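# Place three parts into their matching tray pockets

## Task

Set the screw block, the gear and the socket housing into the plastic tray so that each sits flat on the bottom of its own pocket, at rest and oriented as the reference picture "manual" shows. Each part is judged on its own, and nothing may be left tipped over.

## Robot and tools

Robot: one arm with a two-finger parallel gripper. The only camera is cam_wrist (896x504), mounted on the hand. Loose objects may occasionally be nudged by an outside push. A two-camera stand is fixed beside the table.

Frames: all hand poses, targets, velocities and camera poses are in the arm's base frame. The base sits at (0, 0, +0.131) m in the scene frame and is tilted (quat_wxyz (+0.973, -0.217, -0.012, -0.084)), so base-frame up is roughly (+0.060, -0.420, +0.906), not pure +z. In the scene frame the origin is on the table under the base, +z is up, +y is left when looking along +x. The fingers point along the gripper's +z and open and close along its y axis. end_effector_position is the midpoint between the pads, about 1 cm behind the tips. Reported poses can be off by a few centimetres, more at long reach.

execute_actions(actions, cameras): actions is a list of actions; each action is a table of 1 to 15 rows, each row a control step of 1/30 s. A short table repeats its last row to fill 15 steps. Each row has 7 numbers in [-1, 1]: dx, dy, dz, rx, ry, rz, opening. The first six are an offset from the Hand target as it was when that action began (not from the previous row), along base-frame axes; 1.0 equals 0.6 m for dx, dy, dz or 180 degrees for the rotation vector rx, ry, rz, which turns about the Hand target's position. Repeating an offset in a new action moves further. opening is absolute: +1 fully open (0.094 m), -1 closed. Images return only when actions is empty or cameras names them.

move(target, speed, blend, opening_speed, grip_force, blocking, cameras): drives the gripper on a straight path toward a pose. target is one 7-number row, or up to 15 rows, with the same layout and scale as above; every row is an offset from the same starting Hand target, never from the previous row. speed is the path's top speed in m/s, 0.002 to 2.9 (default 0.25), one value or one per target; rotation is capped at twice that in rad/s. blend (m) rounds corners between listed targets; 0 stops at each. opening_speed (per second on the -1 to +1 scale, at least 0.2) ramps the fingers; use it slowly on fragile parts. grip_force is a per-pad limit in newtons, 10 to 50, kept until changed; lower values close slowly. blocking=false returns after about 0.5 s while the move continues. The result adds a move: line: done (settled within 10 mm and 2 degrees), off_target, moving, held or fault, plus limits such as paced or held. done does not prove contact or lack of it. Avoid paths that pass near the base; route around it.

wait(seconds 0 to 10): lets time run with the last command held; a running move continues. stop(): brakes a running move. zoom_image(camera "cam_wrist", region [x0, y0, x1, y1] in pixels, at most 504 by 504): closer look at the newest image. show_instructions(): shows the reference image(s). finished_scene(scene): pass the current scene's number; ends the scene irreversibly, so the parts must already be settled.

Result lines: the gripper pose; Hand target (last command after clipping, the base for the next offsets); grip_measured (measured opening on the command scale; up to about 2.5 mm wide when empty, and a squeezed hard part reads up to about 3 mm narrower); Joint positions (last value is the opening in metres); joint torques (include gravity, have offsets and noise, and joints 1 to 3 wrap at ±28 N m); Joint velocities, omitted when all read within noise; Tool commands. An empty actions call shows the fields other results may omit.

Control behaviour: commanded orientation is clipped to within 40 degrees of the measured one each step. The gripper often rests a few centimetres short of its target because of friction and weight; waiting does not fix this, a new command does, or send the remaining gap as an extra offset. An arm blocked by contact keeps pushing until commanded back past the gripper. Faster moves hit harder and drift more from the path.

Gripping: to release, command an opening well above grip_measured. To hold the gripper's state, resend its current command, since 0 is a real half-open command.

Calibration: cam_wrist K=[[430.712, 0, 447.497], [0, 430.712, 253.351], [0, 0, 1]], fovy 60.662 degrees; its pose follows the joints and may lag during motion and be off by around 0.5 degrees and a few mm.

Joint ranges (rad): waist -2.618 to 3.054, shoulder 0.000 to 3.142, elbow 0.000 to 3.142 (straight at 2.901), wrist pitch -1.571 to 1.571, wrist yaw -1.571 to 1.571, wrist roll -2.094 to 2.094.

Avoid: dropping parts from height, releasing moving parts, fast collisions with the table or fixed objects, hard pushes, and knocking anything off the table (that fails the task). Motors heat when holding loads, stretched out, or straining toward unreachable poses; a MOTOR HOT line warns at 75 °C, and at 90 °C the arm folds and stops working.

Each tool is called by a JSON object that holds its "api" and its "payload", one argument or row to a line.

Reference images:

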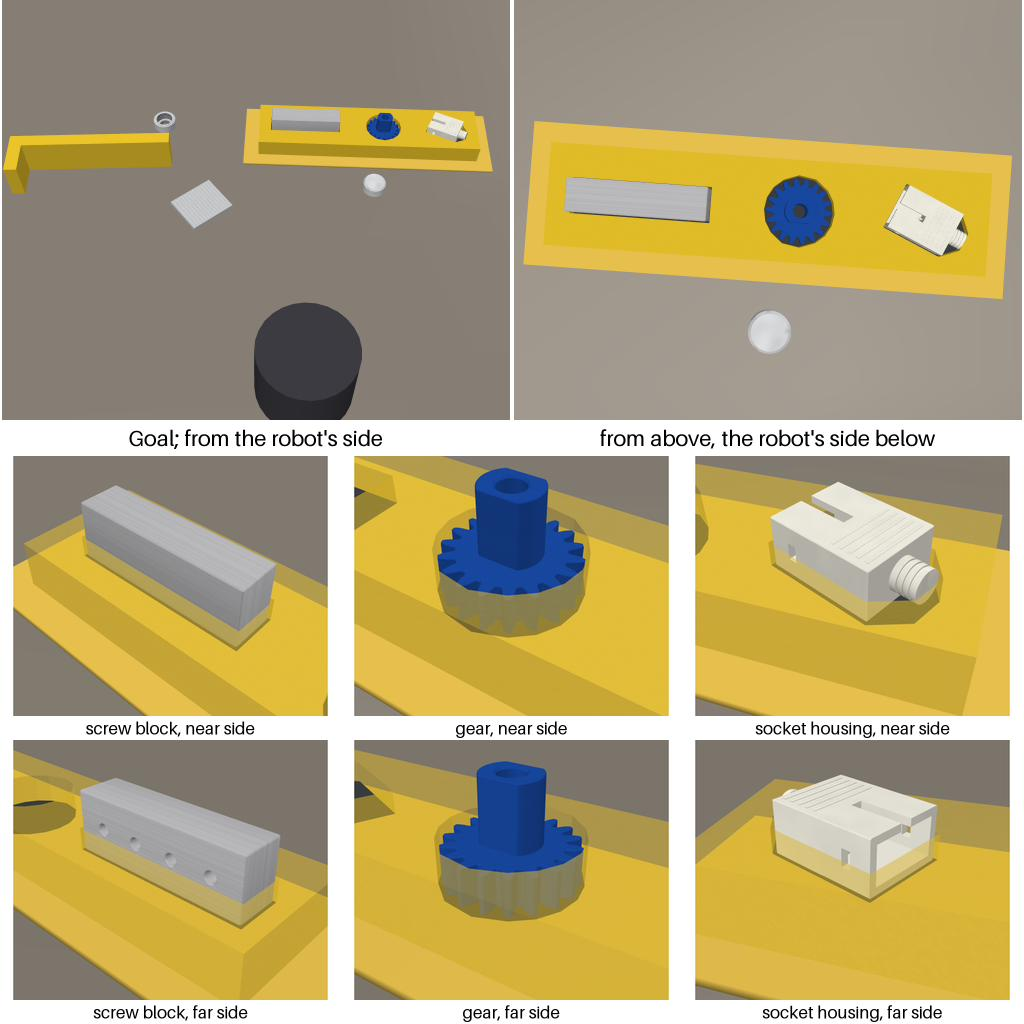

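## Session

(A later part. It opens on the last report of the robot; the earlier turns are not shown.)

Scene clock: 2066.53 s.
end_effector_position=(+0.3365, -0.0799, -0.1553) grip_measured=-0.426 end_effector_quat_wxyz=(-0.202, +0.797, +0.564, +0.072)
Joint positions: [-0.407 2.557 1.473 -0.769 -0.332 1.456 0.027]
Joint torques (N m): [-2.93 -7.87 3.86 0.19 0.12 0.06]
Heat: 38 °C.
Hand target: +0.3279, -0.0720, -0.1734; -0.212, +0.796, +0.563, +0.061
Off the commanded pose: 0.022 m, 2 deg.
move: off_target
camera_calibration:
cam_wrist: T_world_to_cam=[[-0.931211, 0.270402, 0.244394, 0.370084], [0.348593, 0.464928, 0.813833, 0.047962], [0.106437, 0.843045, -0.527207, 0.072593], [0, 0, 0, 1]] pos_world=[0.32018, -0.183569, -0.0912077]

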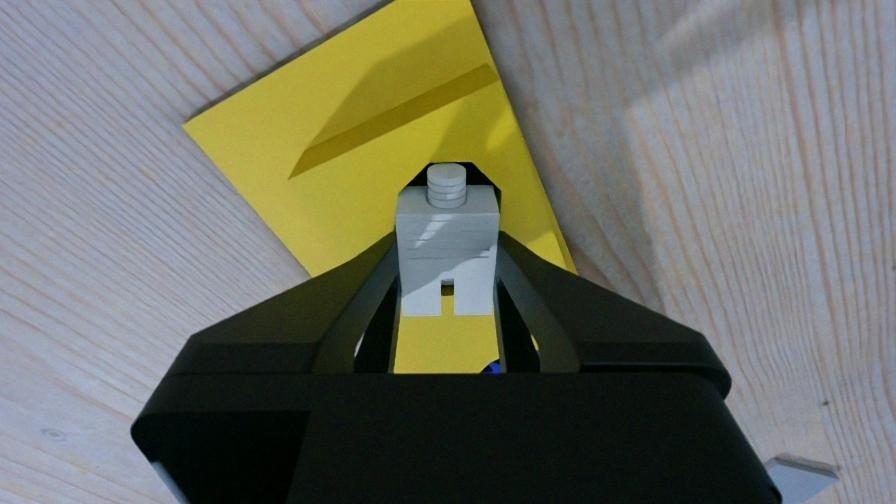

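{"api": "move", "payload": {
  "target": [
    [-0.001,0.0098,-0.0211,0,0,0,-0.65],
    [-0.001,0.0098,-0.0211,0,0,0,0]
  ],
  "speed": 0.05,
  "opening_speed": 0.5,
  "cameras": ["all"]
}}

{"api": "zoom_image", "payload": {
  "camera": "cam_wrist",
  "region": [370, 100, 570, 360]
}}

Scene clock: 2079.93 s.
end_effector_position=(+0.3365, -0.0785, -0.1558) grip_measured=-0.003 end_effector_quat_wxyz=(-0.203, +0.801, +0.559, +0.074)
Joint positions: [-0.406 2.557 1.469 -0.763 -0.339 1.468 0.047]
Joint torques (N m): [-2.07 -6.22 3.32 0.49 0.14 0.07]
Heat: 38 °C.
Hand target: +0.3274, -0.0661, -0.1861; -0.211, +0.796, +0.564, +0.062
Off the commanded pose: 0.034 m, 2 deg.
move: off_target; target 2's new opening was sent with the hand 0.034 m and 2 deg from that target
camera_calibration:
cam_wrist: T_world_to_cam=[[-0.927432, 0.281101, 0.246682, 0.369885], [0.355495, 0.457741, 0.814921, 0.0449909], [0.116159, 0.843478, -0.524453, 0.0682826], [0, 0, 0, 1]] pos_world=[0.319117, -0.182164, -0.0920968]

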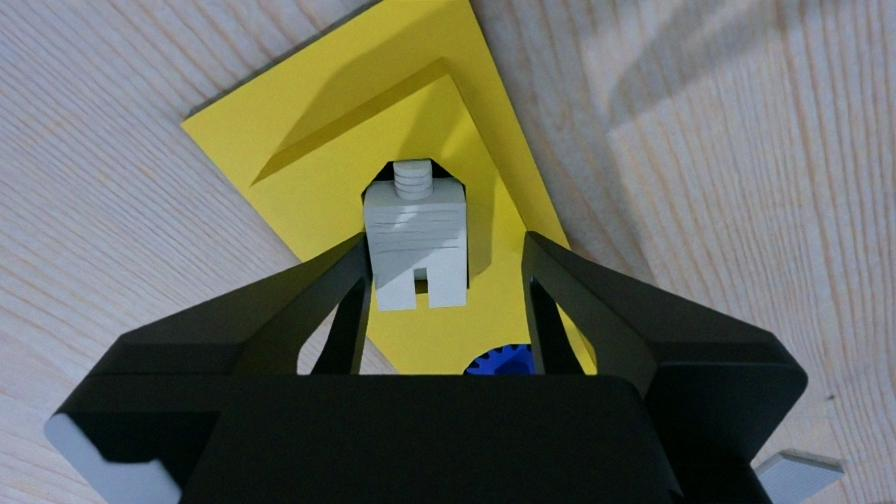

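Scaled by 1.938 from the camera's 896x504 image, which has a finer 1280x720 frame.

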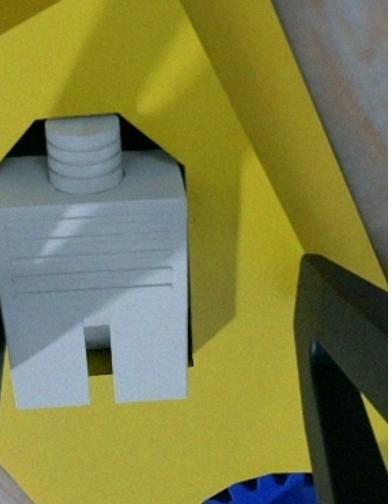

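{"api": "move", "payload": {
  "target": [0.012,-0.085,0.19,0,0,0,0],
  "speed": 0.15,
  "cameras": ["all"]
}}

{"api": "zoom_image", "payload": {
  "camera": "cam_wrist",
  "region": [340, 60, 560, 300]
}}

Scene clock: 2092.00 s.
end_effector_position=(+0.3346, -0.1073, -0.0816) grip_measured=-0.002 end_effector_quat_wxyz=(-0.220, +0.794, +0.563, +0.065)
Joint positions: [-0.473 2.439 1.594 -1.071 -0.315 1.378 0.047]
Joint torques (N m): [-5.05 -11.88 6.67 -0.35 0.25 -0.09]
Heat: 38 °C.
Hand target: +0.3345, -0.1171, -0.0722; -0.211, +0.796, +0.564, +0.061
Off the commanded pose: 0.014 m, 1 deg.
move: off_target
camera_calibration:
cam_wrist: T_world_to_cam=[[-0.925031, 0.256094, 0.280595, 0.357134], [0.37099, 0.450008, 0.812317, -0.00777594], [0.0817598, 0.855516, -0.51128, 0.145644], [0, 0, 0, 1]] pos_world=[0.321337, -0.212562, -0.0194287]

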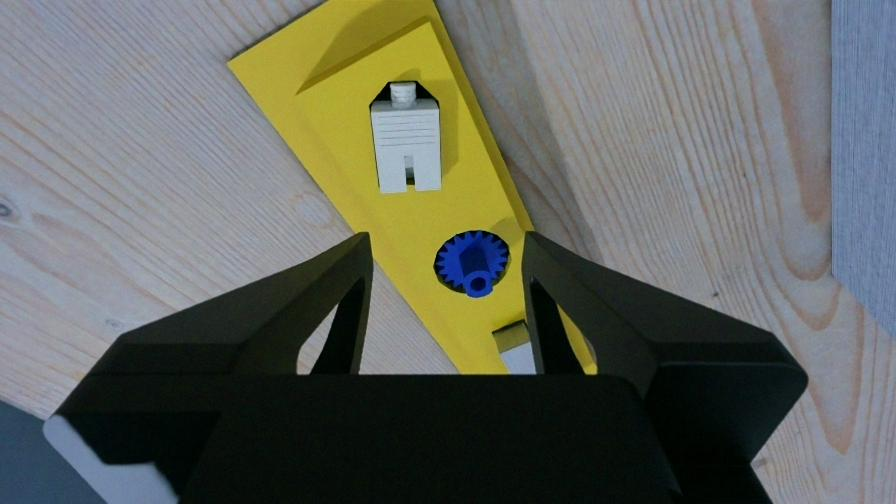

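Scaled by 2.100 from the camera's 896x504 image, which has a finer 1280x720 frame.

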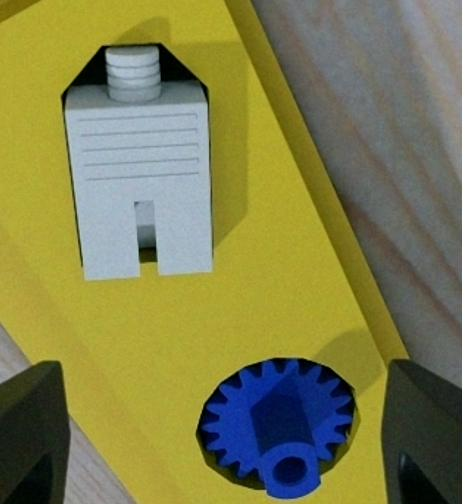

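{"api": "move", "payload": {
  "target": [
    [0.002,0.0455,-0.1085,0,0,0,-1],
    [0.002,0.0695,-0.1612,0,0,0,-1]
  ],
  "speed": [0.15,0.04],
  "cameras": ["all"]
}}

{"api": "move", "payload": {
  "target": [0.012,-0.085,0.19,0,0,0,-1],
  "speed": 0.15,
  "cameras": ["all"]
}}

{"api": "zoom_image", "payload": {
  "camera": "cam_wrist",
  "region": [340, 60, 560, 300]
}}

Scene clock: 2109.73 s.
end_effector_position=(+0.3424, -0.0840, -0.1488) grip_measured=-0.994 end_effector_quat_wxyz=(-0.203, +0.798, +0.563, +0.070)
Joint positions: [-0.41 2.561 1.518 -0.816 -0.329 1.455 0]
Joint torques (N m): [-2.84 -7.83 3.97 0.25 0.11 0.07]
Heat: 39 °C.
Hand target: +0.3356, -0.0754, -0.1689; -0.211, +0.796, +0.563, +0.061
Off the commanded pose: 0.023 m, 1 deg.
move: off_target
camera_calibration:
cam_wrist: T_world_to_cam=[[-0.929562, 0.271669, 0.249218, 0.375436], [0.35351, 0.465008, 0.811664, 0.0404806], [0.104616, 0.842593, -0.528292, 0.0793395], [0, 0, 0, 1]] pos_world=[0.326381, -0.187669, -0.0845079]

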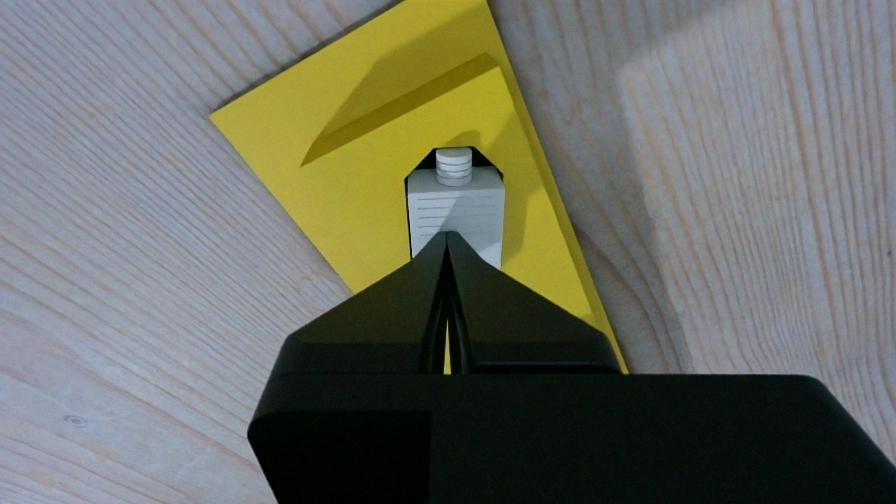

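Scene clock: 2111.37 s.
end_effector_position=(+0.3429, -0.1162, -0.0655) grip_measured=-0.994 end_effector_quat_wxyz=(-0.222, +0.793, +0.563, +0.064)
Joint positions: [-0.483 2.447 1.684 -1.159 -0.312 1.368 0]
Joint torques (N m): [-5.16 -12.23 6.91 -0.39 0.23 -0.08]
Heat: 40 °C.
Hand target: +0.3428, -0.1264, -0.0549; -0.212, +0.796, +0.563, +0.061
Off the commanded pose: 0.015 m, 1 deg.
move: off_target
camera_calibration:
cam_wrist: T_world_to_cam=[[-0.924339, 0.255187, 0.283686, 0.362389], [0.373115, 0.448805, 0.812009, -0.0208495], [0.0798945, 0.856419, -0.510062, 0.161652], [0, 0, 0, 1]] pos_world=[0.329835, -0.221561, -0.00342248]

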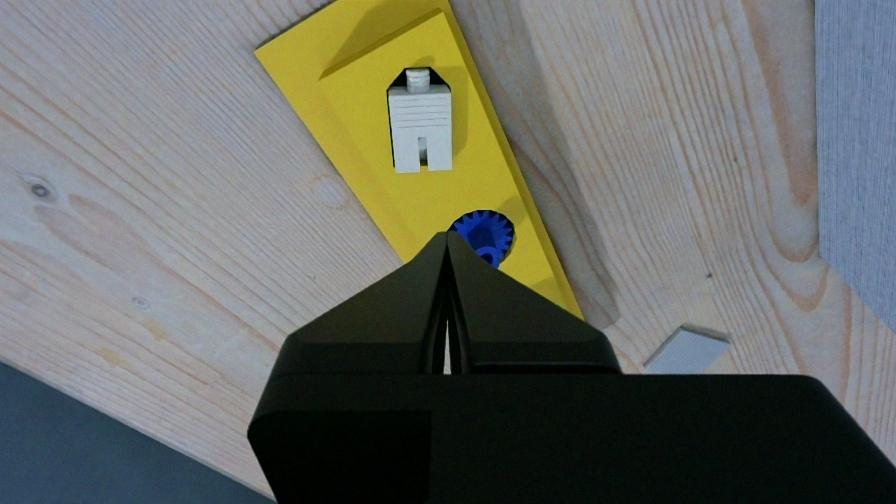

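Scaled by 2.100 from the camera's 896x504 image, which has a finer 1280x720 frame.

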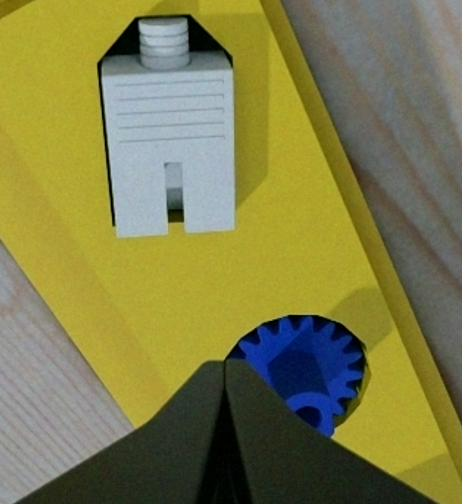

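{"api": "finished_scene", "payload": {
  "scene": 1
}}

The scene is finished: the task was done.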